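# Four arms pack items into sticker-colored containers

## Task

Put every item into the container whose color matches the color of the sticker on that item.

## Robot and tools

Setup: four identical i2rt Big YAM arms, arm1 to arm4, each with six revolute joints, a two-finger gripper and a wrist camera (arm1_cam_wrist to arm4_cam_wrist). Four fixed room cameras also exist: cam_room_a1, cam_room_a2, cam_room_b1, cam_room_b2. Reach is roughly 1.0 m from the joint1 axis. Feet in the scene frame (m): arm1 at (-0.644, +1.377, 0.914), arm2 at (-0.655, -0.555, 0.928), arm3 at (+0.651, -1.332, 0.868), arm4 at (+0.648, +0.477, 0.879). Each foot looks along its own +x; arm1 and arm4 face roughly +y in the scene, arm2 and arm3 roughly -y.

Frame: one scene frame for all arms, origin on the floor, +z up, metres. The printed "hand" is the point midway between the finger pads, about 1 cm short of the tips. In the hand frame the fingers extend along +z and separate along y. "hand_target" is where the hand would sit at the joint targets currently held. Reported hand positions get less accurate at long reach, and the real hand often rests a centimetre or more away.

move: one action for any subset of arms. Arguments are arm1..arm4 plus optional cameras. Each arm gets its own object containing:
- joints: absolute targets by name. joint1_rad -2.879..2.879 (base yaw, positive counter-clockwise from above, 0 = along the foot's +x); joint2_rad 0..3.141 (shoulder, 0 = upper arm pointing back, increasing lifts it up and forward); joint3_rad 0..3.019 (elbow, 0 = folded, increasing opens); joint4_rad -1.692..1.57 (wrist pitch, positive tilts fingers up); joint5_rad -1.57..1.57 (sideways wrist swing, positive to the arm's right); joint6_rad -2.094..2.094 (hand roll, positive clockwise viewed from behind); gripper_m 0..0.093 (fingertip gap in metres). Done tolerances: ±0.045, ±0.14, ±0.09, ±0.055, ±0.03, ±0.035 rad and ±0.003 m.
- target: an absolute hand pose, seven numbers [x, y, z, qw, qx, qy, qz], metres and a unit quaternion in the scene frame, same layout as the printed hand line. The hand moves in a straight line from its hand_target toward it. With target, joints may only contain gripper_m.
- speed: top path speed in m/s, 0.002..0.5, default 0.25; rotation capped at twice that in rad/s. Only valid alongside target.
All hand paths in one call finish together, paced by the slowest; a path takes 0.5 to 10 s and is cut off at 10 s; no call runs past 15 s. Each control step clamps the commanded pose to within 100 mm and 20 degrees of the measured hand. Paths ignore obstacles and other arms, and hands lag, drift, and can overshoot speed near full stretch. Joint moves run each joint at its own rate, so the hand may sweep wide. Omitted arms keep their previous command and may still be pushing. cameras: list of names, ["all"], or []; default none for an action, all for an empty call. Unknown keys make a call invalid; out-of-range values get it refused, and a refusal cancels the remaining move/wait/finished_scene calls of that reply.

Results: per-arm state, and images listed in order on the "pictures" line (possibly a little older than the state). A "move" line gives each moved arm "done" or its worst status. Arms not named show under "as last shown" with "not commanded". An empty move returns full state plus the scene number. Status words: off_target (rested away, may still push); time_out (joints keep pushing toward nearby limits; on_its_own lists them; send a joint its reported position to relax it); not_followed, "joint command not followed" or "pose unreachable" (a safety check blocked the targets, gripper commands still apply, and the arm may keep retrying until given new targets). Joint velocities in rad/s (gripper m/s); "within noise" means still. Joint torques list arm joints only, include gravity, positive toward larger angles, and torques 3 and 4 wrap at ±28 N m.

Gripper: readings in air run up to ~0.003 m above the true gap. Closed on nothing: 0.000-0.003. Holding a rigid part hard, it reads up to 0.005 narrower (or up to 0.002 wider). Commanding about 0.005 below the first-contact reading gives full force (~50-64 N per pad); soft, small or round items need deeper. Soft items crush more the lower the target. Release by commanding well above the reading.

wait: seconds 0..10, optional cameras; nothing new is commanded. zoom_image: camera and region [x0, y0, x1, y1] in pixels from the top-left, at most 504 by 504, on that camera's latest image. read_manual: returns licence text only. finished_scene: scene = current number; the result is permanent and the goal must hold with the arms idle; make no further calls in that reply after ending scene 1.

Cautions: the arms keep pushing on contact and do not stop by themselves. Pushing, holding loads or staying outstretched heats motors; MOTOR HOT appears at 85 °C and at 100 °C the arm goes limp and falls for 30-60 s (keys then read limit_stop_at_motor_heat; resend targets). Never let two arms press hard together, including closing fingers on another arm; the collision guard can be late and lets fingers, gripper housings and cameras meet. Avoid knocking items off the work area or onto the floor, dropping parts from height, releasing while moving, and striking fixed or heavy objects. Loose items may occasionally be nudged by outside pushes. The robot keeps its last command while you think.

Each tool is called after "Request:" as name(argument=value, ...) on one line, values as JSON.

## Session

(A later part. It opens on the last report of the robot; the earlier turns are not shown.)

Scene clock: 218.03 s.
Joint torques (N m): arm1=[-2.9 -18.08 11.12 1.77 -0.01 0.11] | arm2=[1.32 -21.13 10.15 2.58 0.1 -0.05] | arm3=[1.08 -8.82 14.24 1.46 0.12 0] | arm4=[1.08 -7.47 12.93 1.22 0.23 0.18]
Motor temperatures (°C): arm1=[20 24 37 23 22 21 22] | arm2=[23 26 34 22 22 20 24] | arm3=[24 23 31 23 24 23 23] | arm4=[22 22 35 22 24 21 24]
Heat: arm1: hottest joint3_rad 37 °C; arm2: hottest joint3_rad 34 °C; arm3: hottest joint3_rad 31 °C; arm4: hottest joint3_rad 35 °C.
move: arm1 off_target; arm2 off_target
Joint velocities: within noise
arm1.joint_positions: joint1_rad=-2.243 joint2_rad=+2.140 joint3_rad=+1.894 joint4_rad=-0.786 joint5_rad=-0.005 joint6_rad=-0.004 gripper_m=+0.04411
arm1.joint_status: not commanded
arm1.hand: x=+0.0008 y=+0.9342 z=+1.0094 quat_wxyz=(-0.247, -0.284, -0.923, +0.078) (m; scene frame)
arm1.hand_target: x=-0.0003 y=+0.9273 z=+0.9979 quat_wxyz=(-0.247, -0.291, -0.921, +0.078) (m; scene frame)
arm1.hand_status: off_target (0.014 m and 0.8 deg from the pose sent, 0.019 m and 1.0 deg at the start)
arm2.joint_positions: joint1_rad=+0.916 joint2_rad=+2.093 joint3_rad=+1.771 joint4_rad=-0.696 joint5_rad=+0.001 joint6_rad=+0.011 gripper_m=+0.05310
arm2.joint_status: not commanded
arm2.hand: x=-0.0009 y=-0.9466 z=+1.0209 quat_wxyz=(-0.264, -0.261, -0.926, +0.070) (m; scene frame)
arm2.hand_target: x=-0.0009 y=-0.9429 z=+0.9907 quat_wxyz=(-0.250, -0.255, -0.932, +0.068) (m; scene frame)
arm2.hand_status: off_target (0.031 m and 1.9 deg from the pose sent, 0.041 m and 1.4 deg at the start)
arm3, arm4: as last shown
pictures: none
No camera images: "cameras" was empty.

Request:
move(arm1={"target": [0.001, 0.934, 1.005, 0.247, 0.284, 0.923, -0.078], "speed": 0.05}, arm2={"target": [-0.001, -0.9466, 1.013, 0.2568, 0.2531, 0.9303, -0.0706], "speed": 0.05}, cameras=[])

Request:
move(arm1={"joints": {"gripper_m": 0.093}}, arm2={"joints": {"gripper_m": 0.093}}, cameras=["arm1_cam_wrist", "arm2_cam_wrist"])

Scene clock: 223.63 s.
Joint torques (N m): arm1=[-1.85 -19.37 10.66 1.51 0.02 0.05] | arm2=[0.79 -23.24 11.49 1.57 -0.01 -0.08] | arm3=[0.91 -8.76 14.28 1.48 0.13 0.01] | arm4=[0.62 -7.65 12.94 1.24 0.19 0.16]
Motor temperatures (°C): arm1=[20 25 37 23 21 21 22] | arm2=[23 26 33 22 22 20 25] | arm3=[24 23 32 23 24 23 23] | arm4=[22 22 36 22 24 21 24]
Heat: arm1: hottest joint3_rad 37 °C; arm2: hottest joint3_rad 33 °C; arm3: hottest joint3_rad 32 °C; arm4: hottest joint3_rad 36 °C.
move: arm1 done; arm2 done
Joint velocities: within noise
arm1.joint_positions: joint1_rad=-2.243 joint2_rad=+2.140 joint3_rad=+1.893 joint4_rad=-0.786 joint5_rad=-0.005 joint6_rad=-0.004 gripper_m=+0.04411
arm1.joint_status: not commanded
arm1.hand: x=+0.0007 y=+0.9343 z=+1.0093 quat_wxyz=(-0.247, -0.284, -0.923, +0.078) (m; scene frame)
arm1.hand_target: x=+0.0010 y=+0.9340 z=+1.0050 quat_wxyz=(-0.247, -0.284, -0.923, +0.078) (m; scene frame)
arm1.hand_status: done (0.004 m and 0.1 deg from the pose sent, 0.005 m and 0.1 deg at the start)
arm2.joint_positions: joint1_rad=+0.916 joint2_rad=+2.093 joint3_rad=+1.771 joint4_rad=-0.696 joint5_rad=+0.001 joint6_rad=+0.007 gripper_m=+0.05310
arm2.joint_status: not commanded
arm2.hand: x=-0.0009 y=-0.9466 z=+1.0209 quat_wxyz=(-0.264, -0.259, -0.926, +0.070) (m; scene frame)
arm2.hand_target: x=-0.0009 y=-0.9465 z=+1.0132 quat_wxyz=(-0.257, -0.253, -0.930, +0.071) (m; scene frame)
arm2.hand_status: done (0.008 m and 1.2 deg from the pose sent, 0.008 m and 1.3 deg at the start)
arm3, arm4: as last shown
pictures: none
No camera images: "cameras" was empty.

Scene clock: 224.23 s.
Joint torques (N m): arm1=[-2.32 -19.72 11.03 1.5 0.02 0.05] | arm2=[0.79 -23.24 11.52 1.55 -0.01 -0.07] | arm3=[1.03 -8.88 14.24 1.43 0.13 -0.01] | arm4=[1.03 -7.71 12.96 1.26 0.18 0.16]
Motor temperatures (°C): arm1=[20 25 37 23 21 21 22] | arm2=[23 26 33 22 22 20 24] | arm3=[24 23 32 23 24 23 23] | arm4=[22 22 36 22 24 21 24]
Heat: arm1: hottest joint3_rad 37 °C; arm2: hottest joint3_rad 33 °C; arm3: hottest joint3_rad 32 °C; arm4: hottest joint3_rad 36 °C.
move: arm1 done; arm2 done
Joint velocities: within noise
arm1.joint_positions: joint1_rad=-2.243 joint2_rad=+2.140 joint3_rad=+1.888 joint4_rad=-0.786 joint5_rad=-0.005 joint6_rad=-0.004 gripper_m=+0.09297
arm1.joint_status: all done
arm1.hand: x=-0.0007 y=+0.9352 z=+1.0066 quat_wxyz=(-0.244, -0.284, -0.924, +0.077) (m; scene frame)
arm1.hand_target: x=+0.0010 y=+0.9340 z=+1.0048 quat_wxyz=(-0.247, -0.284, -0.923, +0.078) (m; scene frame)
arm1.hand_status: not commanded
arm2.joint_positions: joint1_rad=+0.916 joint2_rad=+2.093 joint3_rad=+1.771 joint4_rad=-0.696 joint5_rad=+0.001 joint6_rad=+0.006 gripper_m=+0.09292
arm2.joint_status: all done
arm2.hand: x=-0.0009 y=-0.9466 z=+1.0209 quat_wxyz=(-0.264, -0.259, -0.926, +0.070) (m; scene frame)
arm2.hand_target: x=-0.0009 y=-0.9465 z=+1.0132 quat_wxyz=(-0.257, -0.253, -0.930, +0.071) (m; scene frame)
arm2.hand_status: not commanded
arm3, arm4: as last shown
pictures: arm1_cam_wrist, arm2_cam_wrist
Images, in order (width x height): arm1_cam_wrist 672x504, arm2_cam_wrist 672x504.

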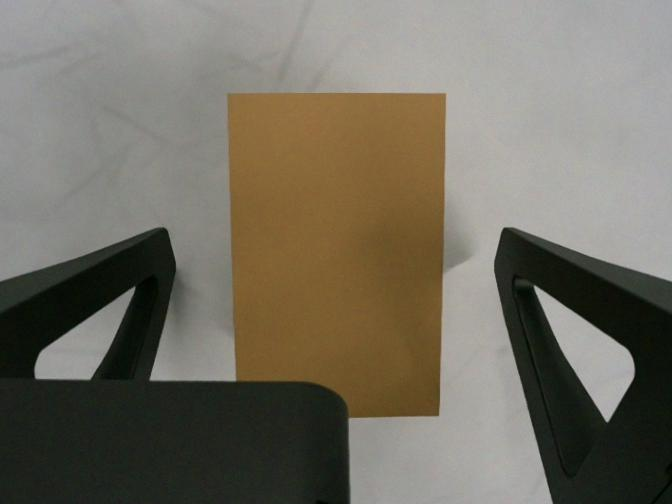

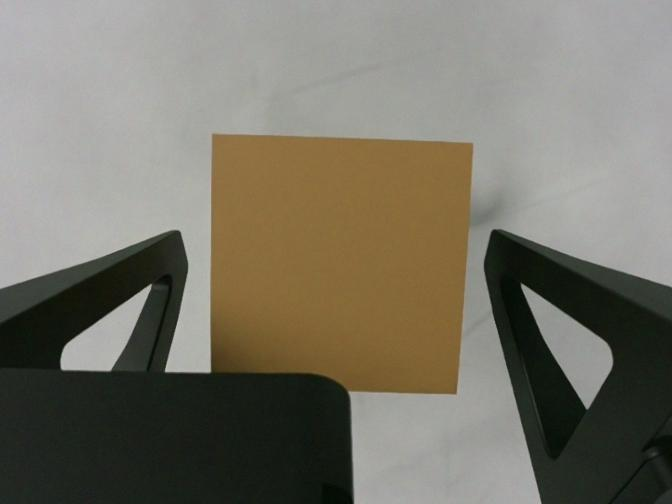

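Request:
move(arm1={"target": [-0.3, 1.136, 1.16, 0.2468, 0.2905, 0.9212, -0.0778], "speed": 0.25}, arm2={"target": [-0.294, -0.769, 1.17, 0.2495, 0.2549, 0.9317, -0.0683], "speed": 0.25}, arm3={"target": [0.085, -0.998, 1.14, 0.0691, -0.9308, 0.2581, 0.2494], "speed": 0.25}, arm4={"target": [0.085, 0.875, 1.13, 0.0778, -0.9212, 0.2905, 0.2468], "speed": 0.25}, cameras=["arm3_cam_wrist", "arm4_cam_wrist"])

Scene clock: 256.97 s.
Joint torques (N m): arm1=[-2.84 -4.19 11.7 0.79 -0.06 -0.02] | arm2=[1.44 -8.35 10.43 1.29 0.16 0.04] | arm3=[1.26 -18.37 14.34 0.62 0.13 0.02] | arm4=[0.62 -19.31 13.01 0.36 0.09 0.14]
Motor temperatures (°C): arm1=[20 27 36 23 21 21 22] | arm2=[23 28 33 22 22 20 23] | arm3=[24 23 34 23 24 23 23] | arm4=[22 22 38 22 24 21 24]
Heat: arm1: hottest joint3_rad 36 °C; arm2: hottest joint3_rad 33 °C; arm3: hottest joint3_rad 34 °C; arm4: hottest joint3_rad 38 °C.
move: arm1 done; arm2 off_target; arm3 off_target; arm4 off_target
Joint velocities: within noise
arm1.joint_positions: joint1_rad=-2.247 joint2_rad=+1.088 joint3_rad=+1.007 joint4_rad=-0.937 joint5_rad=-0.008 joint6_rad=+0.000 gripper_m=+0.09297
arm1.joint_status: not commanded
arm1.hand: x=-0.2967 y=+1.1392 z=+1.1636 quat_wxyz=(-0.254, -0.286, -0.920, +0.079) (m; scene frame)
arm1.hand_target: x=-0.3000 y=+1.1360 z=+1.1600 quat_wxyz=(-0.247, -0.291, -0.921, +0.078) (m; scene frame)
arm1.hand_status: done (0.006 m and 1.0 deg from the pose sent, 0.392 m and 0.9 deg at the start)
arm2.joint_positions: joint1_rad=+0.916 joint2_rad=+1.107 joint3_rad=+1.015 joint4_rad=-0.920 joint5_rad=+0.002 joint6_rad=+0.005 gripper_m=+0.09292
arm2.joint_status: not commanded
arm2.hand: x=-0.2909 y=-0.7746 z=+1.1825 quat_wxyz=(-0.267, -0.258, -0.926, +0.072) (m; scene frame)
arm2.hand_target: x=-0.2941 y=-0.7690 z=+1.1701 quat_wxyz=(-0.249, -0.255, -0.932, +0.068) (m; scene frame)
arm2.hand_status: off_target (0.014 m and 2.2 deg from the pose sent, 0.374 m and 1.8 deg at the start)
arm3.joint_positions: joint1_rad=-1.969 joint2_rad=+1.711 joint3_rad=+1.656 joint4_rad=-1.022 joint5_rad=+0.017 joint6_rad=+0.004 gripper_m=+0.09402
arm3.joint_status: not commanded
arm3.hand: x=+0.0958 y=-1.0071 z=+1.1191 quat_wxyz=(+0.064, -0.937, +0.254, +0.232) (m; scene frame)
arm3.hand_target: x=+0.0860 y=-0.9986 z=+1.1402 quat_wxyz=(+0.069, -0.931, +0.258, +0.250) (m; scene frame)
arm3.hand_status: off_target (0.025 m and 2.2 deg from the pose sent, 0.255 m and 4.4 deg at the start)
arm4.joint_positions: joint1_rad=+0.907 joint2_rad=+1.807 joint3_rad=+1.731 joint4_rad=-0.996 joint5_rad=+0.004 joint6_rad=-0.011 gripper_m=+0.09402
arm4.joint_status: not commanded
arm4.hand: x=+0.0947 y=+0.8650 z=+1.1163 quat_wxyz=(-0.074, +0.926, -0.286, -0.236) (m; scene frame)
arm4.hand_target: x=+0.0857 y=+0.8745 z=+1.1299 quat_wxyz=(-0.078, +0.921, -0.290, -0.247) (m; scene frame)
arm4.hand_status: off_target (0.020 m and 1.5 deg from the pose sent, 0.284 m and 3.5 deg at the start)
pictures: arm3_cam_wrist, arm4_cam_wrist
Images, in order (width x height): arm3_cam_wrist 672x504, arm4_cam_wrist 672x504.

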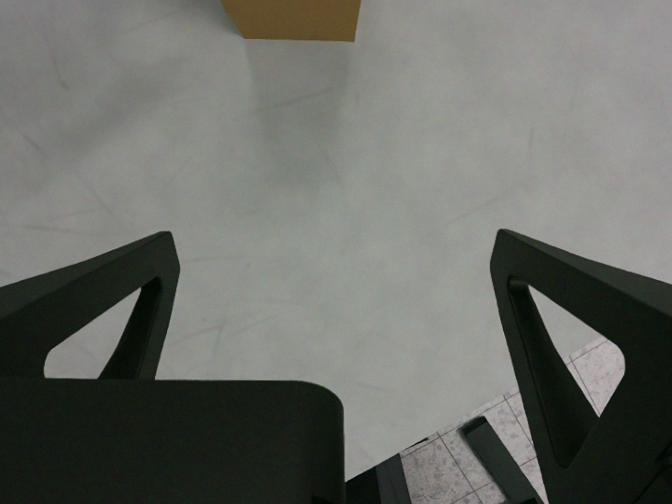

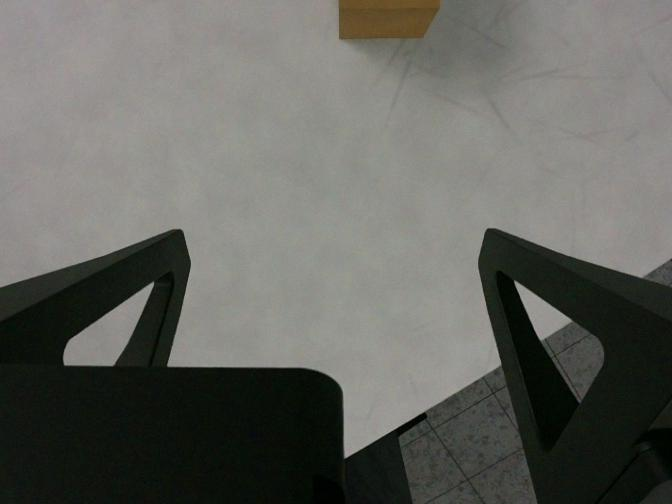

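Request:
move(arm1={"joints": {"joint2_rad": 0.6, "joint3_rad": 1.0, "joint4_rad": -1.45}}, arm2={"joints": {"joint2_rad": 0.6, "joint3_rad": 1.0, "joint4_rad": -1.45}}, arm3={"target": [0.0, -0.978, 1.10, 0.0691, -0.9308, 0.2581, 0.2494], "speed": 0.25}, arm4={"target": [0.0244, 0.945, 1.09, 0.0778, -0.9212, 0.2905, 0.2468], "speed": 0.25}, cameras=["arm3_cam_wrist", "arm4_cam_wrist"])

Scene clock: 279.57 s.
Joint torques (N m): arm1=[-2.49 2.9 11.74 0.88 -0.03 0.01] | arm2=[1.49 0.15 10.25 1.29 0.16 0.04] | arm3=[2.26 -24.06 14.19 0.59 0.13 0.03] | arm4=[0.85 -25.41 12.92 0.29 -0.05 -0.09]
Motor temperatures (°C): arm1=[20 26 36 23 21 21 22] | arm2=[23 27 33 22 22 20 23] | arm3=[24 24 37 23 24 23 23] | arm4=[21 23 41 22 24 21 24]
Heat: arm1: hottest joint3_rad 36 °C; arm2: hottest joint3_rad 33 °C; arm3: hottest joint3_rad 37 °C; arm4: hottest joint3_rad 41 °C.
move: arm1 done; arm2 done; arm3 off_target; arm4 off_target
Joint velocities: within noise
arm1.joint_positions: joint1_rad=-2.247 joint2_rad=+0.591 joint3_rad=+0.990 joint4_rad=-1.441 joint5_rad=-0.008 joint6_rad=+0.000 gripper_m=+0.09297
arm1.joint_status: all done
arm1.hand: x=-0.4556 y=+1.2504 z=+1.2431 quat_wxyz=(-0.243, -0.287, -0.923, +0.075) (m; scene frame)
arm1.hand_target: x=-0.4564 y=+1.2482 z=+1.2450 quat_wxyz=(-0.239, -0.291, -0.923, +0.075) (m; scene frame)
arm1.hand_status: not commanded
arm2.joint_positions: joint1_rad=+0.916 joint2_rad=+0.591 joint3_rad=+1.007 joint4_rad=-1.437 joint5_rad=+0.002 joint6_rad=+0.005 gripper_m=+0.09292
arm2.joint_status: all done
arm2.hand: x=-0.4635 y=-0.6720 z=+1.2689 quat_wxyz=(-0.262, -0.259, -0.927, +0.071) (m; scene frame)
arm2.hand_target: x=-0.4641 y=-0.6700 z=+1.2623 quat_wxyz=(-0.248, -0.255, -0.932, +0.068) (m; scene frame)
arm2.hand_status: not commanded
arm3.joint_positions: joint1_rad=-1.944 joint2_rad=+1.970 joint3_rad=+1.903 joint4_rad=-1.027 joint5_rad=+0.035 joint6_rad=+0.036 gripper_m=+0.09402
arm3.joint_status: not commanded
arm3.hand: x=+0.0142 y=-0.9784 z=+1.0693 quat_wxyz=(+0.064, -0.937, +0.260, +0.224) (m; scene frame)
arm3.hand_target: x=+0.0014 y=-0.9788 z=+1.1001 quat_wxyz=(+0.069, -0.931, +0.258, +0.250) (m; scene frame)
arm3.hand_status: off_target (0.034 m and 3.1 deg from the pose sent, 0.102 m and 2.2 deg at the start)
arm4.joint_positions: joint1_rad=+0.871 joint2_rad=+2.098 joint3_rad=+2.056 joint4_rad=-1.042 joint5_rad=-0.008 joint6_rad=-0.018 gripper_m=+0.09402
arm4.joint_status: not commanded
arm4.hand: x=+0.0333 y=+0.9384 z=+1.0690 quat_wxyz=(-0.072, +0.923, -0.298, -0.231) (m; scene frame)
arm4.hand_target: x=+0.0253 y=+0.9444 z=+1.0901 quat_wxyz=(-0.078, +0.921, -0.291, -0.247) (m; scene frame)
arm4.hand_status: off_target (0.024 m and 2.1 deg from the pose sent, 0.110 m and 1.5 deg at the start)
pictures: arm3_cam_wrist, arm4_cam_wrist
Images, in order (width x height): arm3_cam_wrist 672x504, arm4_cam_wrist 672x504.

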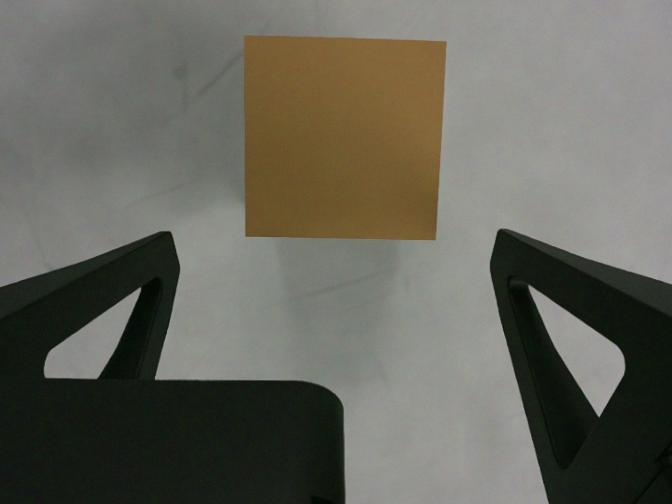

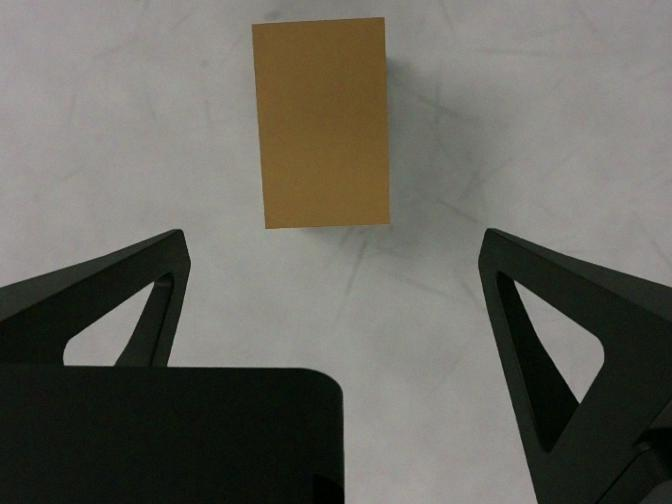

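Request:
move(arm3={"target": [-0.029, -0.962, 1.04, 0.0691, -0.9308, 0.2581, 0.2494], "speed": 0.15}, arm4={"target": [-0.0095, 0.966, 1.019, 0.0778, -0.9212, 0.2905, 0.2468], "speed": 0.15}, cameras=["arm3_cam_wrist", "arm4_cam_wrist"])

Scene clock: 287.97 s.
Joint torques (N m): arm1=[-2.9 3.25 11.64 0.88 -0.05 -0.01] | arm2=[1.44 0.09 10.25 1.28 0.16 0.04] | arm3=[2.43 -22.95 13.68 1.37 0.1 -0.01] | arm4=[0.85 -24.53 12.64 1.16 -0.03 -0.03]
Motor temperatures (°C): arm1=[20 25 36 23 21 21 22] | arm2=[23 26 33 22 22 20 23] | arm3=[24 24 38 23 24 23 23] | arm4=[21 25 42 22 24 21 24]
Heat: arm1: hottest joint3_rad 36 °C; arm2: hottest joint3_rad 33 °C; arm3: hottest joint3_rad 38 °C; arm4: hottest joint3_rad 42 °C.
move: arm3 off_target; arm4 off_target
Joint velocities: within noise
arm1, arm2: as last shown
arm3.joint_positions: joint1_rad=-1.944 joint2_rad=+2.061 joint3_rad=+1.935 joint4_rad=-0.956 joint5_rad=+0.036 joint6_rad=+0.038 gripper_m=+0.09399
arm3.joint_status: not commanded
arm3.hand: x=-0.0109 y=-0.9654 z=+1.0270 quat_wxyz=(+0.065, -0.936, +0.261, +0.229) (m; scene frame)
arm3.hand_target: x=-0.0280 y=-0.9627 z=+1.0404 quat_wxyz=(+0.069, -0.931, +0.258, +0.250) (m; scene frame)
arm3.hand_status: off_target (0.023 m and 2.5 deg from the pose sent, 0.055 m and 3.1 deg at the start)
arm4.joint_positions: joint1_rad=+0.875 joint2_rad=+2.221 joint3_rad=+2.133 joint4_rad=-0.987 joint5_rad=-0.007 joint6_rad=-0.019 gripper_m=+0.09400
arm4.joint_status: not commanded
arm4.hand: x=+0.0032 y=+0.9567 z=+1.0199 quat_wxyz=(-0.074, +0.923, -0.296, -0.235) (m; scene frame)
arm4.hand_target: x=-0.0087 y=+0.9654 z=+1.0190 quat_wxyz=(-0.078, +0.921, -0.290, -0.247) (m; scene frame)
arm4.hand_status: off_target (0.016 m and 1.5 deg from the pose sent, 0.071 m and 2.1 deg at the start)
pictures: arm3_cam_wrist, arm4_cam_wrist
Images, in order (width x height): arm3_cam_wrist 672x504, arm4_cam_wrist 672x504.

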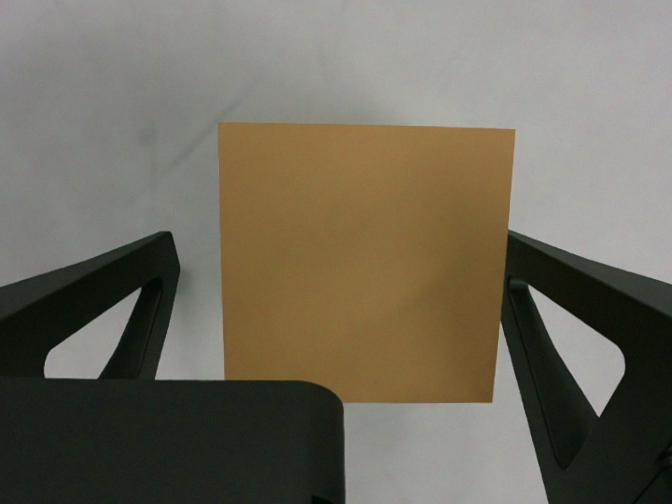

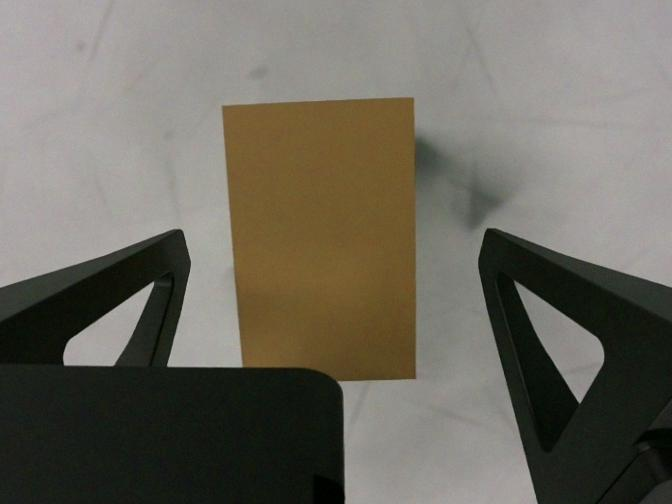

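Request:
move(arm3={"joints": {"gripper_m": 0.044}}, arm4={"joints": {"gripper_m": 0.036}})

Request:
move(arm3={"target": [0.02, -0.975, 1.11, 0.0691, -0.9308, 0.2581, 0.2494], "speed": 0.15}, arm4={"target": [0.03, 0.94, 1.11, 0.0778, -0.9212, 0.2905, 0.2468], "speed": 0.15}, cameras=["arm3_cam_wrist", "arm4_cam_wrist"])

Scene clock: 294.33 s.
Joint torques (N m): arm1=[-2.9 3.08 11.63 0.88 -0.08 0.02] | arm2=[1.49 0.15 10.24 1.28 0.15 0.04] | arm3=[2.02 -23 13.74 1.4 0.07 -0.02] | arm4=[0.91 -24.47 12.48 1.22 -0.02 -0.04]
Motor temperatures (°C): arm1=[20 25 36 23 21 21 22] | arm2=[23 26 33 22 22 20 23] | arm3=[24 25 37 23 24 23 23] | arm4=[21 26 44 22 24 21 24]
Heat: arm1: hottest joint3_rad 36 °C; arm2: hottest joint3_rad 33 °C; arm3: hottest joint3_rad 37 °C; arm4: hottest joint3_rad 44 °C.
move: arm3 off_target; arm4 off_target
Joint velocities: within noise
arm1, arm2: as last shown
arm3.joint_positions: joint1_rad=-1.944 joint2_rad=+2.061 joint3_rad=+1.935 joint4_rad=-0.956 joint5_rad=+0.036 joint6_rad=+0.038 gripper_m=+0.05320
arm3.joint_status: gripper_m off_target (ended at +0.05322, target +0.04400)
arm3.hand: x=-0.0109 y=-0.9652 z=+1.0270 quat_wxyz=(+0.066, -0.936, +0.261, +0.229) (m; scene frame)
arm3.hand_target: x=-0.0280 y=-0.9627 z=+1.0404 quat_wxyz=(+0.069, -0.931, +0.258, +0.250) (m; scene frame)
arm3.hand_status: not commanded
arm4.joint_positions: joint1_rad=+0.875 joint2_rad=+2.221 joint3_rad=+2.133 joint4_rad=-0.987 joint5_rad=-0.007 joint6_rad=-0.019 gripper_m=+0.04465
arm4.joint_status: gripper_m off_target (ended at +0.04468, target +0.03600)
arm4.hand: x=+0.0032 y=+0.9567 z=+1.0199 quat_wxyz=(-0.074, +0.923, -0.296, -0.235) (m; scene frame)
arm4.hand_target: x=-0.0087 y=+0.9654 z=+1.0190 quat_wxyz=(-0.078, +0.921, -0.290, -0.247) (m; scene frame)
arm4.hand_status: not commanded
pictures: none

Scene clock: 295.77 s.
Joint torques (N m): arm1=[-3.08 3.31 11.62 1.01 -0.05 0] | arm2=[1.38 0.15 10.24 1.29 0.16 0.05] | arm3=[0.85 -23.06 9.4 0.81 -0.05 -0.13] | arm4=[0.79 -25.64 9.57 0.47 -0.06 -0.07]
Motor temperatures (°C): arm1=[20 25 36 23 21 21 22] | arm2=[23 26 33 22 22 20 23] | arm3=[24 25 37 23 24 23 23] | arm4=[21 26 44 22 24 21 25]
Heat: arm1: hottest joint3_rad 36 °C; arm2: hottest joint3_rad 33 °C; arm3: hottest joint3_rad 37 °C; arm4: hottest joint3_rad 44 °C.
move: arm3 done; arm4 done
Joint velocities: within noise
arm1, arm2: as last shown
arm3.joint_positions: joint1_rad=-1.944 joint2_rad=+1.923 joint3_rad=+1.921 joint4_rad=-1.031 joint5_rad=+0.031 joint6_rad=+0.035 gripper_m=+0.05320
arm3.joint_status: not commanded
arm3.hand: x=+0.0152 y=-0.9792 z=+1.1107 quat_wxyz=(+0.069, -0.930, +0.258, +0.253) (m; scene frame)
arm3.hand_target: x=+0.0199 y=-0.9750 z=+1.1101 quat_wxyz=(+0.069, -0.931, +0.258, +0.250) (m; scene frame)
arm3.hand_status: done (0.006 m and 0.4 deg from the pose sent, 0.089 m and 2.5 deg at the start)
arm4.joint_positions: joint1_rad=+0.875 joint2_rad=+2.085 joint3_rad=+2.126 joint4_rad=-1.085 joint5_rad=-0.007 joint6_rad=-0.020 gripper_m=+0.04465
arm4.joint_status: not commanded
arm4.hand: x=+0.0276 y=+0.9390 z=+1.1083 quat_wxyz=(-0.079, +0.919, -0.294, -0.249) (m; scene frame)
arm4.hand_target: x=+0.0300 y=+0.9400 z=+1.1099 quat_wxyz=(-0.078, +0.921, -0.291, -0.247) (m; scene frame)
arm4.hand_status: done (0.003 m and 0.5 deg from the pose sent, 0.095 m and 1.5 deg at the start)
pictures: arm3_cam_wrist, arm4_cam_wrist
Images, in order (width x height): arm3_cam_wrist 672x504, arm4_cam_wrist 672x504.

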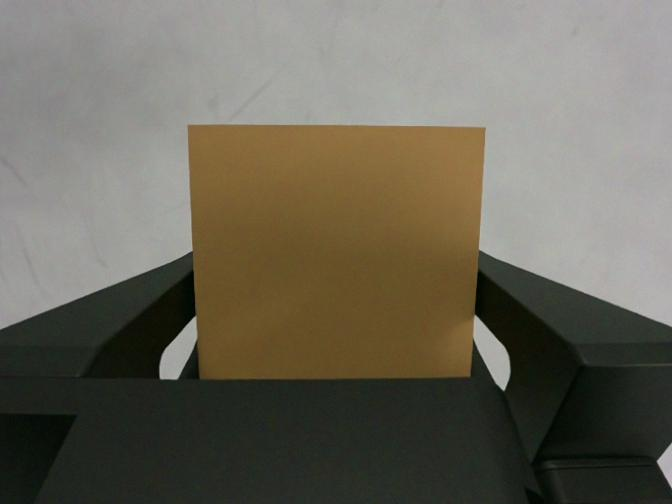

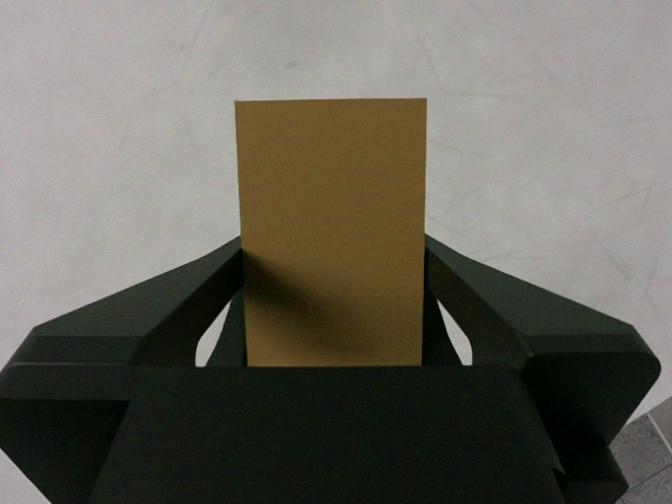

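Both gripped. Back out.

Request:
move(arm3={"target": [0.3, -1.12, 1.17, 0.0691, -0.9308, 0.2581, 0.2494], "speed": 0.35}, arm4={"target": [0.31, 0.716, 1.18, 0.0778, -0.9212, 0.2905, 0.2468], "speed": 0.35})

Request:
move(arm3={"joints": {"joint2_rad": 0.6, "joint3_rad": 1.0, "joint4_rad": -1.45, "joint5_rad": 0, "joint6_rad": 0}}, arm4={"joints": {"joint1_rad": -1.126, "joint2_rad": 0.8, "joint3_rad": 1.0, "joint4_rad": -1.25, "joint5_rad": 0, "joint6_rad": 0}})

Request:
move(arm3={"joints": {"joint1_rad": 0.99}}, cameras=["arm3_cam_wrist", "arm4_cam_wrist", "cam_room_b1", "cam_room_b2"])

Scene clock: 303.10 s.
Joint torques (N m): arm1=[-2.49 2.78 11.6 0.87 -0.02 -0.02] | arm2=[1.49 0.15 10.28 1.24 0.16 0.04] | arm3=[0.32 -7.18 9.48 0.84 -0.08 -0.11] | arm4=[1.73 -7.24 9.5 0.57 0.22 0.21]
Motor temperatures (°C): arm1=[20 25 36 23 21 21 22] | arm2=[23 26 33 22 22 20 23] | arm3=[24 25 36 23 24 23 24] | arm4=[21 26 43 22 24 21 25]
Heat: arm1: hottest joint3_rad 36 °C; arm2: hottest joint3_rad 33 °C; arm3: hottest joint3_rad 36 °C; arm4: hottest joint3_rad 43 °C.
move: arm3 done; arm4 done
Joint velocities: within noise
arm1, arm2: as last shown
arm3.joint_positions: joint1_rad=-1.961 joint2_rad=+1.064 joint3_rad=+1.138 joint4_rad=-1.097 joint5_rad=+0.020 joint6_rad=+0.015 gripper_m=+0.05320
arm3.joint_status: not commanded
arm3.hand: x=+0.2971 y=-1.1248 z=+1.1753 quat_wxyz=(+0.069, -0.930, +0.255, +0.257) (m; scene frame)
arm3.hand_target: x=+0.3000 y=-1.1202 z=+1.1701 quat_wxyz=(+0.069, -0.931, +0.258, +0.249) (m; scene frame)
arm3.hand_status: done (0.008 m and 1.0 deg from the pose sent, 0.323 m and 0.4 deg at the start)
arm4.joint_positions: joint1_rad=+0.900 joint2_rad=+1.084 joint3_rad=+1.135 joint4_rad=-1.083 joint5_rad=+0.003 joint6_rad=-0.013 gripper_m=+0.04465
arm4.joint_status: not commanded
arm4.hand: x=+0.3121 y=+0.7176 z=+1.1832 quat_wxyz=(-0.081, +0.920, -0.287, -0.254) (m; scene frame)
arm4.hand_target: x=+0.3101 y=+0.7160 z=+1.1799 quat_wxyz=(-0.078, +0.921, -0.291, -0.247) (m; scene frame)
arm4.hand_status: done (0.004 m and 1.0 deg from the pose sent, 0.367 m and 0.5 deg at the start)
pictures: none

Scene clock: 305.10 s.
Joint torques (N m): arm1=[-2.96 3.31 11.62 0.83 -0.07 -0.01] | arm2=[1.49 0.09 10.26 1.29 0.16 0.04] | arm3=[0.26 0.26 10.06 0.88 -0.08 -0.12] | arm4=[0.5 -3.31 10.37 0.35 0.03 0.15]
Motor temperatures (°C): arm1=[20 25 36 23 21 21 22] | arm2=[23 26 33 22 22 20 23] | arm3=[24 25 36 23 24 23 24] | arm4=[21 26 43 22 24 21 25]
Heat: arm1: hottest joint3_rad 36 °C; arm2: hottest joint3_rad 33 °C; arm3: hottest joint3_rad 36 °C; arm4: hottest joint3_rad 43 °C.
move: arm3 done; arm4 done
Joint velocities: within noise
arm1, arm2: as last shown
arm3.joint_positions: joint1_rad=-1.961 joint2_rad=+0.596 joint3_rad=+0.988 joint4_rad=-1.447 joint5_rad=+0.002 joint6_rad=+0.007 gripper_m=+0.05320
arm3.joint_status: all done
arm3.hand: x=+0.4574 y=-1.2177 z=+1.1956 quat_wxyz=(+0.059, -0.935, +0.250, +0.245) (m; scene frame)
arm3.hand_target: x=+0.4581 y=-1.2149 z=+1.1997 quat_wxyz=(+0.061, -0.934, +0.253, +0.246) (m; scene frame)
arm3.hand_status: not commanded
arm4.joint_positions: joint1_rad=-1.125 joint2_rad=+0.800 joint3_rad=+0.981 joint4_rad=-1.240 joint5_rad=+0.001 joint6_rad=-0.011 gripper_m=+0.04473
arm4.joint_status: all done
arm4.hand: x=+0.9159 y=+0.6241 z=+1.1796 quat_wxyz=(-0.243, +0.246, -0.936, -0.060) (m; scene frame)
arm4.hand_target: x=+0.9166 y=+0.6243 z=+1.1876 quat_wxyz=(-0.247, +0.240, -0.937, -0.063) (m; scene frame)
arm4.hand_status: not commanded
pictures: none

Scene clock: 307.43 s.
Joint torques (N m): arm1=[-2.2 3.31 11.62 0.95 -0.07 -0.03] | arm2=[1.49 0.15 10.26 1.28 0.16 0.05] | arm3=[1.96 0.56 10.04 0.87 0.11 -0.11] | arm4=[0.79 -2.96 10.33 0.54 0.04 0.15]
Motor temperatures (°C): arm1=[20 25 36 23 21 21 22] | arm2=[23 26 33 22 22 20 23] | arm3=[24 25 36 23 24 23 24] | arm4=[21 26 43 22 24 21 25]
Heat: arm1: hottest joint3_rad 36 °C; arm2: hottest joint3_rad 33 °C; arm3: hottest joint3_rad 36 °C; arm4: hottest joint3_rad 43 °C.
move: arm3 done
Joint velocities: within noise
arm1, arm2, arm4: as last shown
arm3.joint_positions: joint1_rad=+0.979 joint2_rad=+0.598 joint3_rad=+0.988 joint4_rad=-1.447 joint5_rad=-0.002 joint6_rad=+0.006 gripper_m=+0.05327
arm3.joint_status: all done
arm3.hand: x=+0.8188 y=-1.4725 z=+1.1991 quat_wxyz=(-0.242, -0.338, -0.905, +0.093) (m; scene frame)
arm3.hand_target: x=+0.8205 y=-1.4712 z=+1.2036 quat_wxyz=(-0.244, -0.330, -0.907, +0.095) (m; scene frame)
arm3.hand_status: not commanded
pictures: arm3_cam_wrist, arm4_cam_wrist, cam_room_b1, cam_room_b2
Images, in order (width x height): arm3_cam_wrist 672x504, arm4_cam_wrist 672x504, cam_room_b1 672x504, cam_room_b2 672x504.

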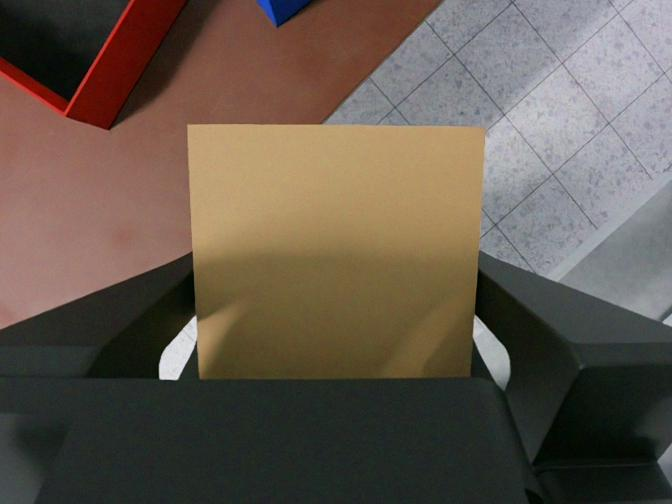

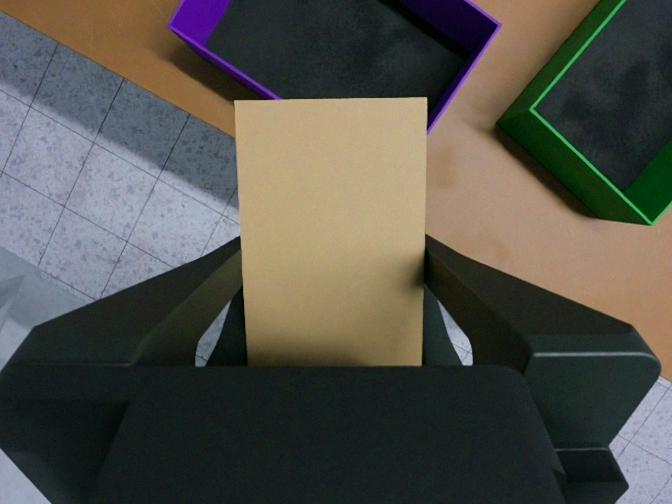

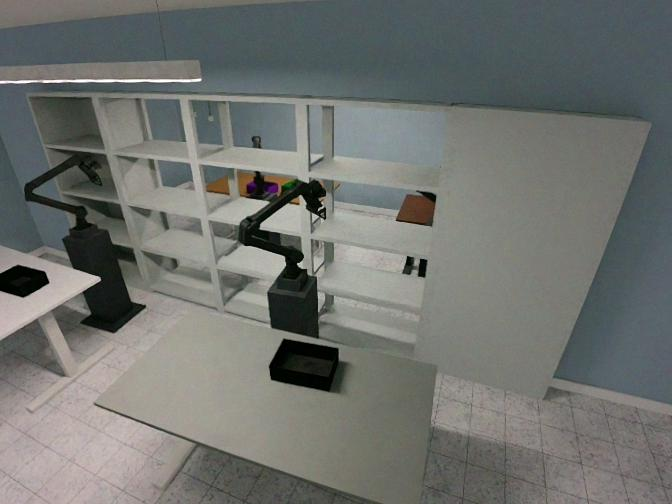

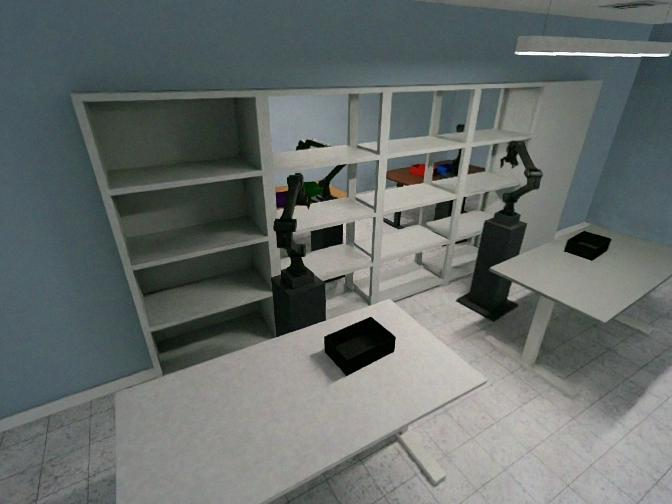

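Request:
move(arm3={"target": [1.145, -1.747, 0.90, 0.2432, 0.3304, 0.9077, -0.0885], "speed": 0.3}, arm4={"target": [1.098, 0.724, 0.90, 0.2506, -0.2418, 0.9351, 0.0648], "speed": 0.3}, cameras=["arm3_cam_wrist", "arm4_cam_wrist"])

Scene clock: 332.50 s.
Joint torques (N m): arm1=[-2.55 3.25 11.55 0.85 -0.05 0] | arm2=[1.44 0.15 10.26 1.25 0.15 0.05] | arm3=[1.79 -20.25 11.55 1.39 -0.07 -0.09] | arm4=[0.62 -14.04 9.44 1.35 -0.02 0.11]
Motor temperatures (°C): arm1=[20 24 36 23 21 21 22] | arm2=[23 25 33 22 22 20 23] | arm3=[24 24 35 23 24 23 24] | arm4=[21 24 41 22 24 21 26]
Heat: arm1: hottest joint3_rad 36 °C; arm2: hottest joint3_rad 33 °C; arm3: hottest joint3_rad 35 °C; arm4: hottest joint3_rad 41 °C.
move: arm3 off_target; arm4 off_target
Joint velocities: within noise
arm1, arm2: as last shown
arm3.joint_positions: joint1_rad=+0.979 joint2_rad=+1.916 joint3_rad=+1.241 joint4_rad=-0.448 joint5_rad=-0.008 joint6_rad=+0.006 gripper_m=+0.05327
arm3.joint_status: not commanded
arm3.hand: x=+1.1205 y=-1.7357 z=+0.8750 quat_wxyz=(-0.212, -0.340, -0.913, +0.079) (m; scene frame)
arm3.hand_target: x=+1.1438 y=-1.7457 z=+0.9008 quat_wxyz=(-0.243, -0.330, -0.908, +0.088) (m; scene frame)
arm3.hand_status: off_target (0.037 m and 3.9 deg from the pose sent, 0.521 m and 1.1 deg at the start)
arm4.joint_positions: joint1_rad=-1.125 joint2_rad=+1.627 joint3_rad=+0.819 joint4_rad=-0.289 joint5_rad=+0.000 joint6_rad=-0.011 gripper_m=+0.04473
arm4.joint_status: not commanded
arm4.hand: x=+1.0759 y=+0.7121 z=+0.8845 quat_wxyz=(-0.225, +0.247, -0.941, -0.056) (m; scene frame)
arm4.hand_target: x=+1.0970 y=+0.7233 z=+0.9009 quat_wxyz=(-0.251, +0.242, -0.935, -0.065) (m; scene frame)
arm4.hand_status: off_target (0.029 m and 3.2 deg from the pose sent, 0.348 m and 1.1 deg at the start)
pictures: arm3_cam_wrist, arm4_cam_wrist
Images, in order (width x height): arm3_cam_wrist 672x504, arm4_cam_wrist 672x504.

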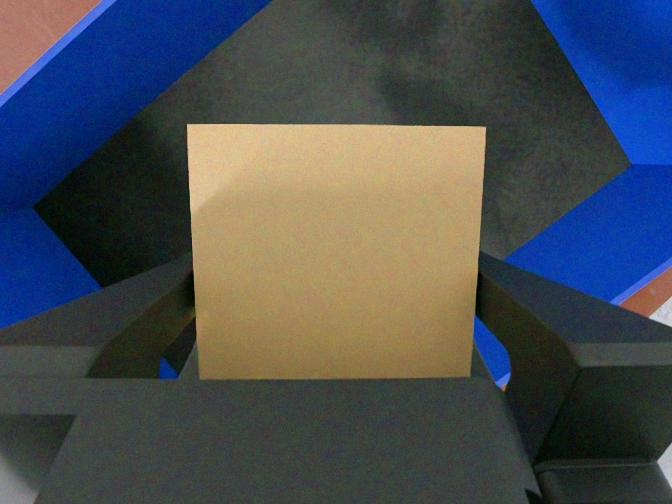

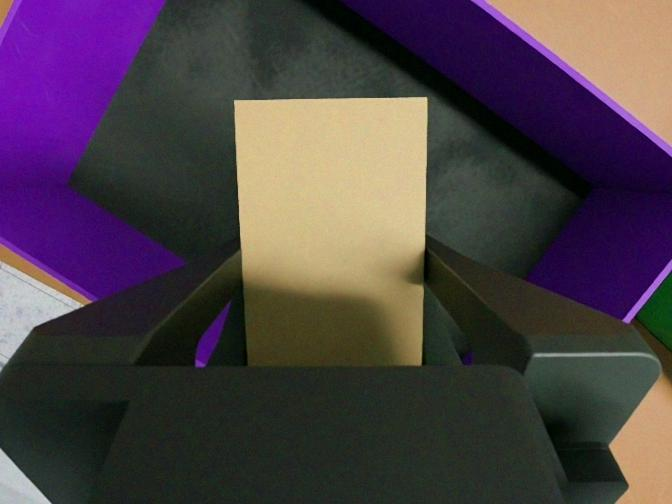

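Request:
move(arm3={"target": [1.152, -1.755, 0.785, 0.2432, 0.3304, 0.9077, -0.0885], "speed": 0.15}, arm4={"target": [1.108, 0.730, 0.775, 0.2506, -0.2418, 0.9351, 0.0648], "speed": 0.15}, cameras=["arm3_cam_wrist", "arm4_cam_wrist"])

Scene clock: 345.10 s.
Joint torques (N m): arm1=[-2.9 3.72 11.54 0.7 -0.09 0.01] | arm2=[1.38 0.21 10.24 1.26 0.15 0.05] | arm3=[1.73 -20.78 9.55 1.63 -0.07 -0.09] | arm4=[0.5 -15.38 6.34 1.44 -0.01 0.11]
Motor temperatures (°C): arm1=[20 24 36 23 21 21 22] | arm2=[23 25 33 22 22 20 23] | arm3=[24 25 35 23 24 23 24] | arm4=[21 24 41 22 24 21 26]
Heat: arm1: hottest joint3_rad 36 °C; arm2: hottest joint3_rad 33 °C; arm3: hottest joint3_rad 35 °C; arm4: hottest joint3_rad 41 °C.
move: arm3 off_target; arm4 off_target
Joint velocities: within noise
arm1.joint_positions: joint1_rad=-2.247 joint2_rad=+0.591 joint3_rad=+0.990 joint4_rad=-1.441 joint5_rad=-0.008 joint6_rad=+0.000 gripper_m=+0.09297
arm1.joint_status: not commanded
arm1.hand: x=-0.4556 y=+1.2504 z=+1.2431 quat_wxyz=(-0.243, -0.287, -0.923, +0.075) (m; scene frame)
arm1.hand_target: x=-0.4564 y=+1.2482 z=+1.2450 quat_wxyz=(-0.239, -0.291, -0.923, +0.075) (m; scene frame)
arm1.hand_status: not commanded
arm2.joint_positions: joint1_rad=+0.916 joint2_rad=+0.591 joint3_rad=+1.007 joint4_rad=-1.437 joint5_rad=+0.002 joint6_rad=+0.005 gripper_m=+0.09292
arm2.joint_status: not commanded
arm2.hand: x=-0.4635 y=-0.6720 z=+1.2689 quat_wxyz=(-0.262, -0.259, -0.927, +0.071) (m; scene frame)
arm2.hand_target: x=-0.4641 y=-0.6700 z=+1.2623 quat_wxyz=(-0.248, -0.255, -0.932, +0.068) (m; scene frame)
arm2.hand_status: not commanded
arm3.joint_positions: joint1_rad=+0.979 joint2_rad=+2.128 joint3_rad=+1.241 joint4_rad=-0.222 joint5_rad=-0.008 joint6_rad=+0.006 gripper_m=+0.05327
arm3.joint_status: not commanded
arm3.hand: x=+1.1299 y=-1.7450 z=+0.7718 quat_wxyz=(-0.219, -0.340, -0.911, +0.082) (m; scene frame)
arm3.hand_target: x=+1.1513 y=-1.7540 z=+0.7856 quat_wxyz=(-0.243, -0.330, -0.908, +0.088) (m; scene frame)
arm3.hand_status: off_target (0.028 m and 3.1 deg from the pose sent, 0.097 m and 3.9 deg at the start)
arm4.joint_positions: joint1_rad=-1.125 joint2_rad=+1.952 joint3_rad=+0.824 joint4_rad=+0.047 joint5_rad=+0.000 joint6_rad=-0.011 gripper_m=+0.04473
arm4.joint_status: not commanded
arm4.hand: x=+1.0911 y=+0.7203 z=+0.7690 quat_wxyz=(-0.233, +0.246, -0.939, -0.058) (m; scene frame)
arm4.hand_target: x=+1.1075 y=+0.7296 z=+0.7756 quat_wxyz=(-0.251, +0.242, -0.935, -0.065) (m; scene frame)
arm4.hand_status: off_target (0.020 m and 2.3 deg from the pose sent, 0.115 m and 3.2 deg at the start)
pictures: arm3_cam_wrist, arm4_cam_wrist
Images, in order (width x height): arm3_cam_wrist 672x504, arm4_cam_wrist 672x504.

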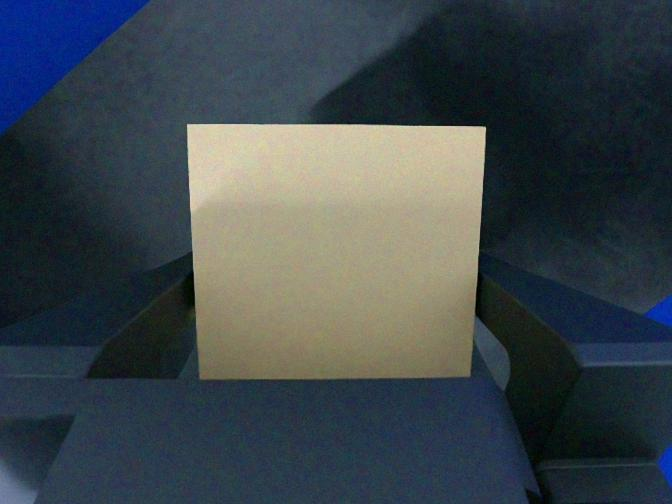

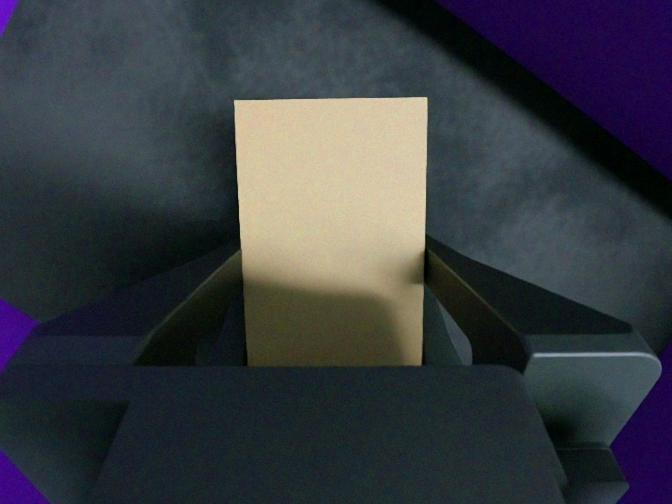

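Request:
move(arm3={"target": [1.153, -1.756, 0.763, 0.2432, 0.3304, 0.9077, -0.0885], "speed": 0.06}, arm4={"target": [1.108, 0.730, 0.752, 0.2506, -0.2418, 0.9351, 0.0648], "speed": 0.06}, cameras=["arm3_cam_wrist", "arm4_cam_wrist"])

Scene clock: 350.40 s.
Joint torques (N m): arm1=[-2.2 2.96 11.45 1.05 -0.05 -0.01] | arm2=[1.38 0.15 10.24 1.25 0.16 0.04] | arm3=[1.9 -20.25 9.54 1.59 -0.06 -0.1] | arm4=[0.5 -15.79 5.89 1.58 -0.03 0.12]
Motor temperatures (°C): arm1=[20 24 36 23 21 21 22] | arm2=[23 25 33 22 22 20 23] | arm3=[24 25 34 23 24 23 24] | arm4=[21 24 40 22 24 21 26]
Heat: arm1: hottest joint3_rad 36 °C; arm2: hottest joint3_rad 33 °C; arm3: hottest joint3_rad 34 °C; arm4: hottest joint3_rad 40 °C.
move: arm3 off_target; arm4 off_target
Joint velocities: within noise
arm1, arm2: as last shown
arm3.joint_positions: joint1_rad=+0.979 joint2_rad=+2.167 joint3_rad=+1.245 joint4_rad=-0.182 joint5_rad=-0.008 joint6_rad=+0.006 gripper_m=+0.05327
arm3.joint_status: not commanded
arm3.hand: x=+1.1309 y=-1.7461 z=+0.7534 quat_wxyz=(-0.221, -0.339, -0.911, +0.082) (m; scene frame)
arm3.hand_target: x=+1.1523 y=-1.7551 z=+0.7638 quat_wxyz=(-0.243, -0.330, -0.908, +0.088) (m; scene frame)
arm3.hand_status: off_target (0.026 m and 2.8 deg from the pose sent, 0.027 m and 3.0 deg at the start)
arm4.joint_positions: joint1_rad=-1.125 joint2_rad=+2.007 joint3_rad=+0.830 joint4_rad=+0.104 joint5_rad=+0.000 joint6_rad=-0.011 gripper_m=+0.04473
arm4.joint_status: not commanded
arm4.hand: x=+1.0928 y=+0.7212 z=+0.7505 quat_wxyz=(-0.236, +0.246, -0.938, -0.059) (m; scene frame)
arm4.hand_target: x=+1.1076 y=+0.7297 z=+0.7525 quat_wxyz=(-0.251, +0.242, -0.935, -0.065) (m; scene frame)
arm4.hand_status: off_target (0.018 m and 1.9 deg from the pose sent, 0.026 m and 2.3 deg at the start)
pictures: arm3_cam_wrist, arm4_cam_wrist
Images, in order (width x height): arm3_cam_wrist 672x504, arm4_cam_wrist 672x504.

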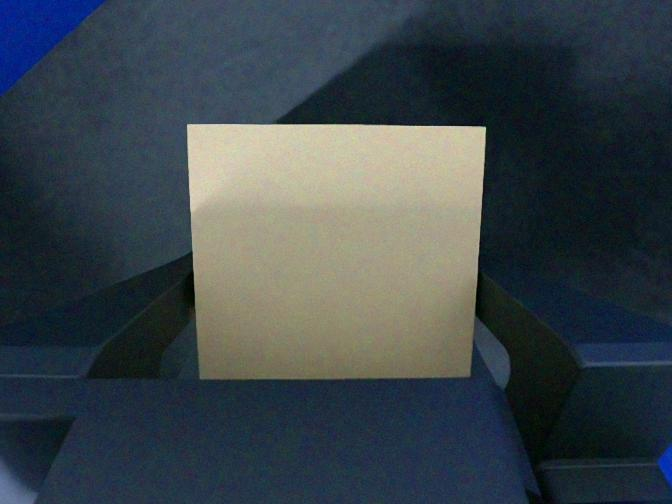

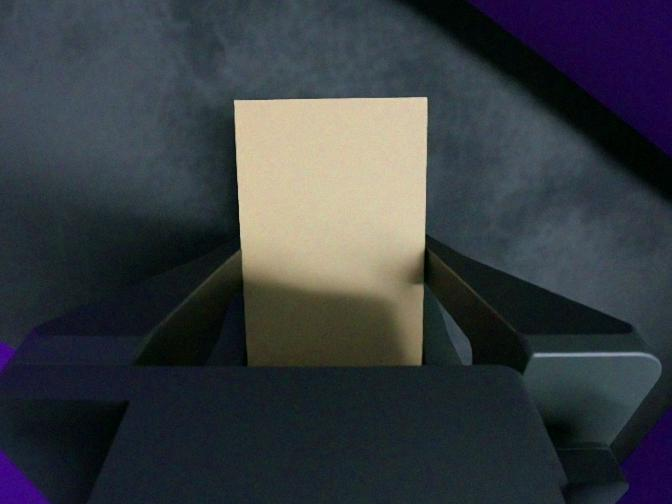

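Request:
move(arm3={"target": [1.153, -1.756, 0.755, 0.2432, 0.3304, 0.9077, -0.0885], "speed": 0.05}, arm4={"target": [1.108, 0.730, 0.742, 0.2506, -0.2418, 0.9351, 0.0648], "speed": 0.05})

Scene clock: 354.37 s.
Joint torques (N m): arm1=[-2.9 3.25 11.58 0.8 -0.04 -0.04] | arm2=[1.55 0.09 10.25 1.28 0.15 0.05] | arm3=[1.9 -19.43 9.51 1.68 -0.05 -0.1] | arm4=[0.85 -14.62 5.74 1.42 -0.02 0.13]
Motor temperatures (°C): arm1=[20 24 36 23 21 21 22] | arm2=[23 25 33 22 22 20 23] | arm3=[24 25 34 23 24 23 24] | arm4=[21 24 39 22 24 21 26]
Heat: arm1: hottest joint3_rad 36 °C; arm2: hottest joint3_rad 33 °C; arm3: hottest joint3_rad 34 °C; arm4: hottest joint3_rad 39 °C.
move: arm3 off_target; arm4 off_target
Joint velocities: within noise
arm1, arm2: as last shown
arm3.joint_positions: joint1_rad=+0.979 joint2_rad=+2.173 joint3_rad=+1.247 joint4_rad=-0.167 joint5_rad=-0.008 joint6_rad=+0.006 gripper_m=+0.05327
arm3.joint_status: not commanded
arm3.hand: x=+1.1329 y=-1.7479 z=+0.7520 quat_wxyz=(-0.226, -0.339, -0.909, +0.084) (m; scene frame)
arm3.hand_target: x=+1.1524 y=-1.7552 z=+0.7556 quat_wxyz=(-0.243, -0.330, -0.908, +0.088) (m; scene frame)
arm3.hand_status: off_target (0.022 m and 2.3 deg from the pose sent, 0.024 m and 2.8 deg at the start)
arm4.joint_positions: joint1_rad=-1.125 joint2_rad=+2.026 joint3_rad=+0.836 joint4_rad=+0.128 joint5_rad=+0.000 joint6_rad=-0.011 gripper_m=+0.04473
arm4.joint_status: not commanded
arm4.hand: x=+1.0963 y=+0.7231 z=+0.7456 quat_wxyz=(-0.242, +0.246, -0.937, -0.060) (m; scene frame)
arm4.hand_target: x=+1.1076 y=+0.7297 z=+0.7424 quat_wxyz=(-0.251, +0.242, -0.935, -0.065) (m; scene frame)
arm4.hand_status: off_target (0.014 m and 1.3 deg from the pose sent, 0.020 m and 1.9 deg at the start)
pictures: none

Request:
move(arm3={"target": [1.148, -1.752, 0.750, 0.2354, 0.3327, 0.9089, -0.0857], "speed": 0.05}, arm4={"target": [1.102, 0.727, 0.739, 0.2506, -0.2418, 0.9351, 0.0648], "speed": 0.05})

Scene clock: 359.90 s.
Joint torques (N m): arm1=[-2.55 3.08 11.58 0.84 -0.04 0.01] | arm2=[1.44 0.21 10.22 1.29 0.15 0.05] | arm3=[1.79 -19.14 8.84 1.4 -0.03 -0.06] | arm4=[0.62 -14.74 4.36 1.48 0.01 0.12]
Motor temperatures (°C): arm1=[20 24 36 23 21 21 22] | arm2=[23 25 33 22 22 20 23] | arm3=[24 26 34 23 24 23 24] | arm4=[21 24 38 22 24 21 26]
Heat: arm1: hottest joint3_rad 36 °C; arm2: hottest joint3_rad 33 °C; arm3: hottest joint3_rad 34 °C; arm4: hottest joint3_rad 38 °C.
move: arm3 off_target; arm4 done
Joint velocities: within noise
arm1, arm2: as last shown
arm3.joint_positions: joint1_rad=+0.979 joint2_rad=+2.173 joint3_rad=+1.247 joint4_rad=-0.167 joint5_rad=-0.008 joint6_rad=+0.006 gripper_m=+0.05327
arm3.joint_status: not commanded
arm3.hand: x=+1.1329 y=-1.7479 z=+0.7520 quat_wxyz=(-0.226, -0.339, -0.909, +0.084) (m; scene frame)
arm3.hand_target: x=+1.1477 y=-1.7515 z=+0.7504 quat_wxyz=(-0.236, -0.333, -0.909, +0.086) (m; scene frame)
arm3.hand_status: off_target (0.016 m and 1.3 deg from the pose sent, 0.016 m and 1.3 deg at the start)
arm4.joint_positions: joint1_rad=-1.125 joint2_rad=+2.030 joint3_rad=+0.836 joint4_rad=+0.148 joint5_rad=+0.000 joint6_rad=-0.011 gripper_m=+0.04473
arm4.joint_status: not commanded
arm4.hand: x=+1.0991 y=+0.7247 z=+0.7462 quat_wxyz=(-0.249, +0.245, -0.935, -0.062) (m; scene frame)
arm4.hand_target: x=+1.1018 y=+0.7268 z=+0.7392 quat_wxyz=(-0.251, +0.242, -0.935, -0.065) (m; scene frame)
arm4.hand_status: done (0.008 m and 0.6 deg from the pose sent, 0.009 m and 1.3 deg at the start)
pictures: none

Request:
move(arm3={"target": [1.148, -1.752, 0.744, 0.2354, 0.3327, 0.9089, -0.0857], "speed": 0.05}, arm4={"joints": {"gripper_m": 0.093}})

Scene clock: 366.13 s.
Joint torques (N m): arm1=[-2.78 3.02 11.6 0.88 -0.07 0.05] | arm2=[1.44 0.15 10.22 1.26 0.15 0.05] | arm3=[1.79 -18.2 8.92 1.7 -0.01 -0.06] | arm4=[0.67 -14.62 4.38 1.5 0 0.11]
Motor temperatures (°C): arm1=[20 24 36 23 21 21 22] | arm2=[23 25 33 22 22 20 23] | arm3=[24 26 34 23 24 23 24] | arm4=[21 24 37 22 24 21 26]
Heat: arm1: hottest joint3_rad 36 °C; arm2: hottest joint3_rad 33 °C; arm3: hottest joint3_rad 34 °C; arm4: hottest joint3_rad 37 °C.
move: arm3 off_target; arm4 done
Joint velocities: within noise
arm1, arm2: as last shown
arm3.joint_positions: joint1_rad=+0.979 joint2_rad=+2.175 joint3_rad=+1.247 joint4_rad=-0.162 joint5_rad=-0.008 joint6_rad=+0.006 gripper_m=+0.05327
arm3.joint_status: not commanded
arm3.hand: x=+1.1334 y=-1.7483 z=+0.7515 quat_wxyz=(-0.227, -0.339, -0.909, +0.085) (m; scene frame)
arm3.hand_target: x=+1.1475 y=-1.7514 z=+0.7444 quat_wxyz=(-0.235, -0.333, -0.909, +0.086) (m; scene frame)
arm3.hand_status: off_target (0.017 m and 1.2 deg from the pose sent, 0.018 m and 1.3 deg at the start)
arm4.joint_positions: joint1_rad=-1.125 joint2_rad=+2.030 joint3_rad=+0.836 joint4_rad=+0.149 joint5_rad=+0.000 joint6_rad=-0.011 gripper_m=+0.09290
arm4.joint_status: all done
arm4.hand: x=+1.0994 y=+0.7249 z=+0.7464 quat_wxyz=(-0.250, +0.245, -0.935, -0.062) (m; scene frame)
arm4.hand_target: x=+1.1018 y=+0.7268 z=+0.7392 quat_wxyz=(-0.251, +0.242, -0.935, -0.065) (m; scene frame)
arm4.hand_status: not commanded
pictures: none


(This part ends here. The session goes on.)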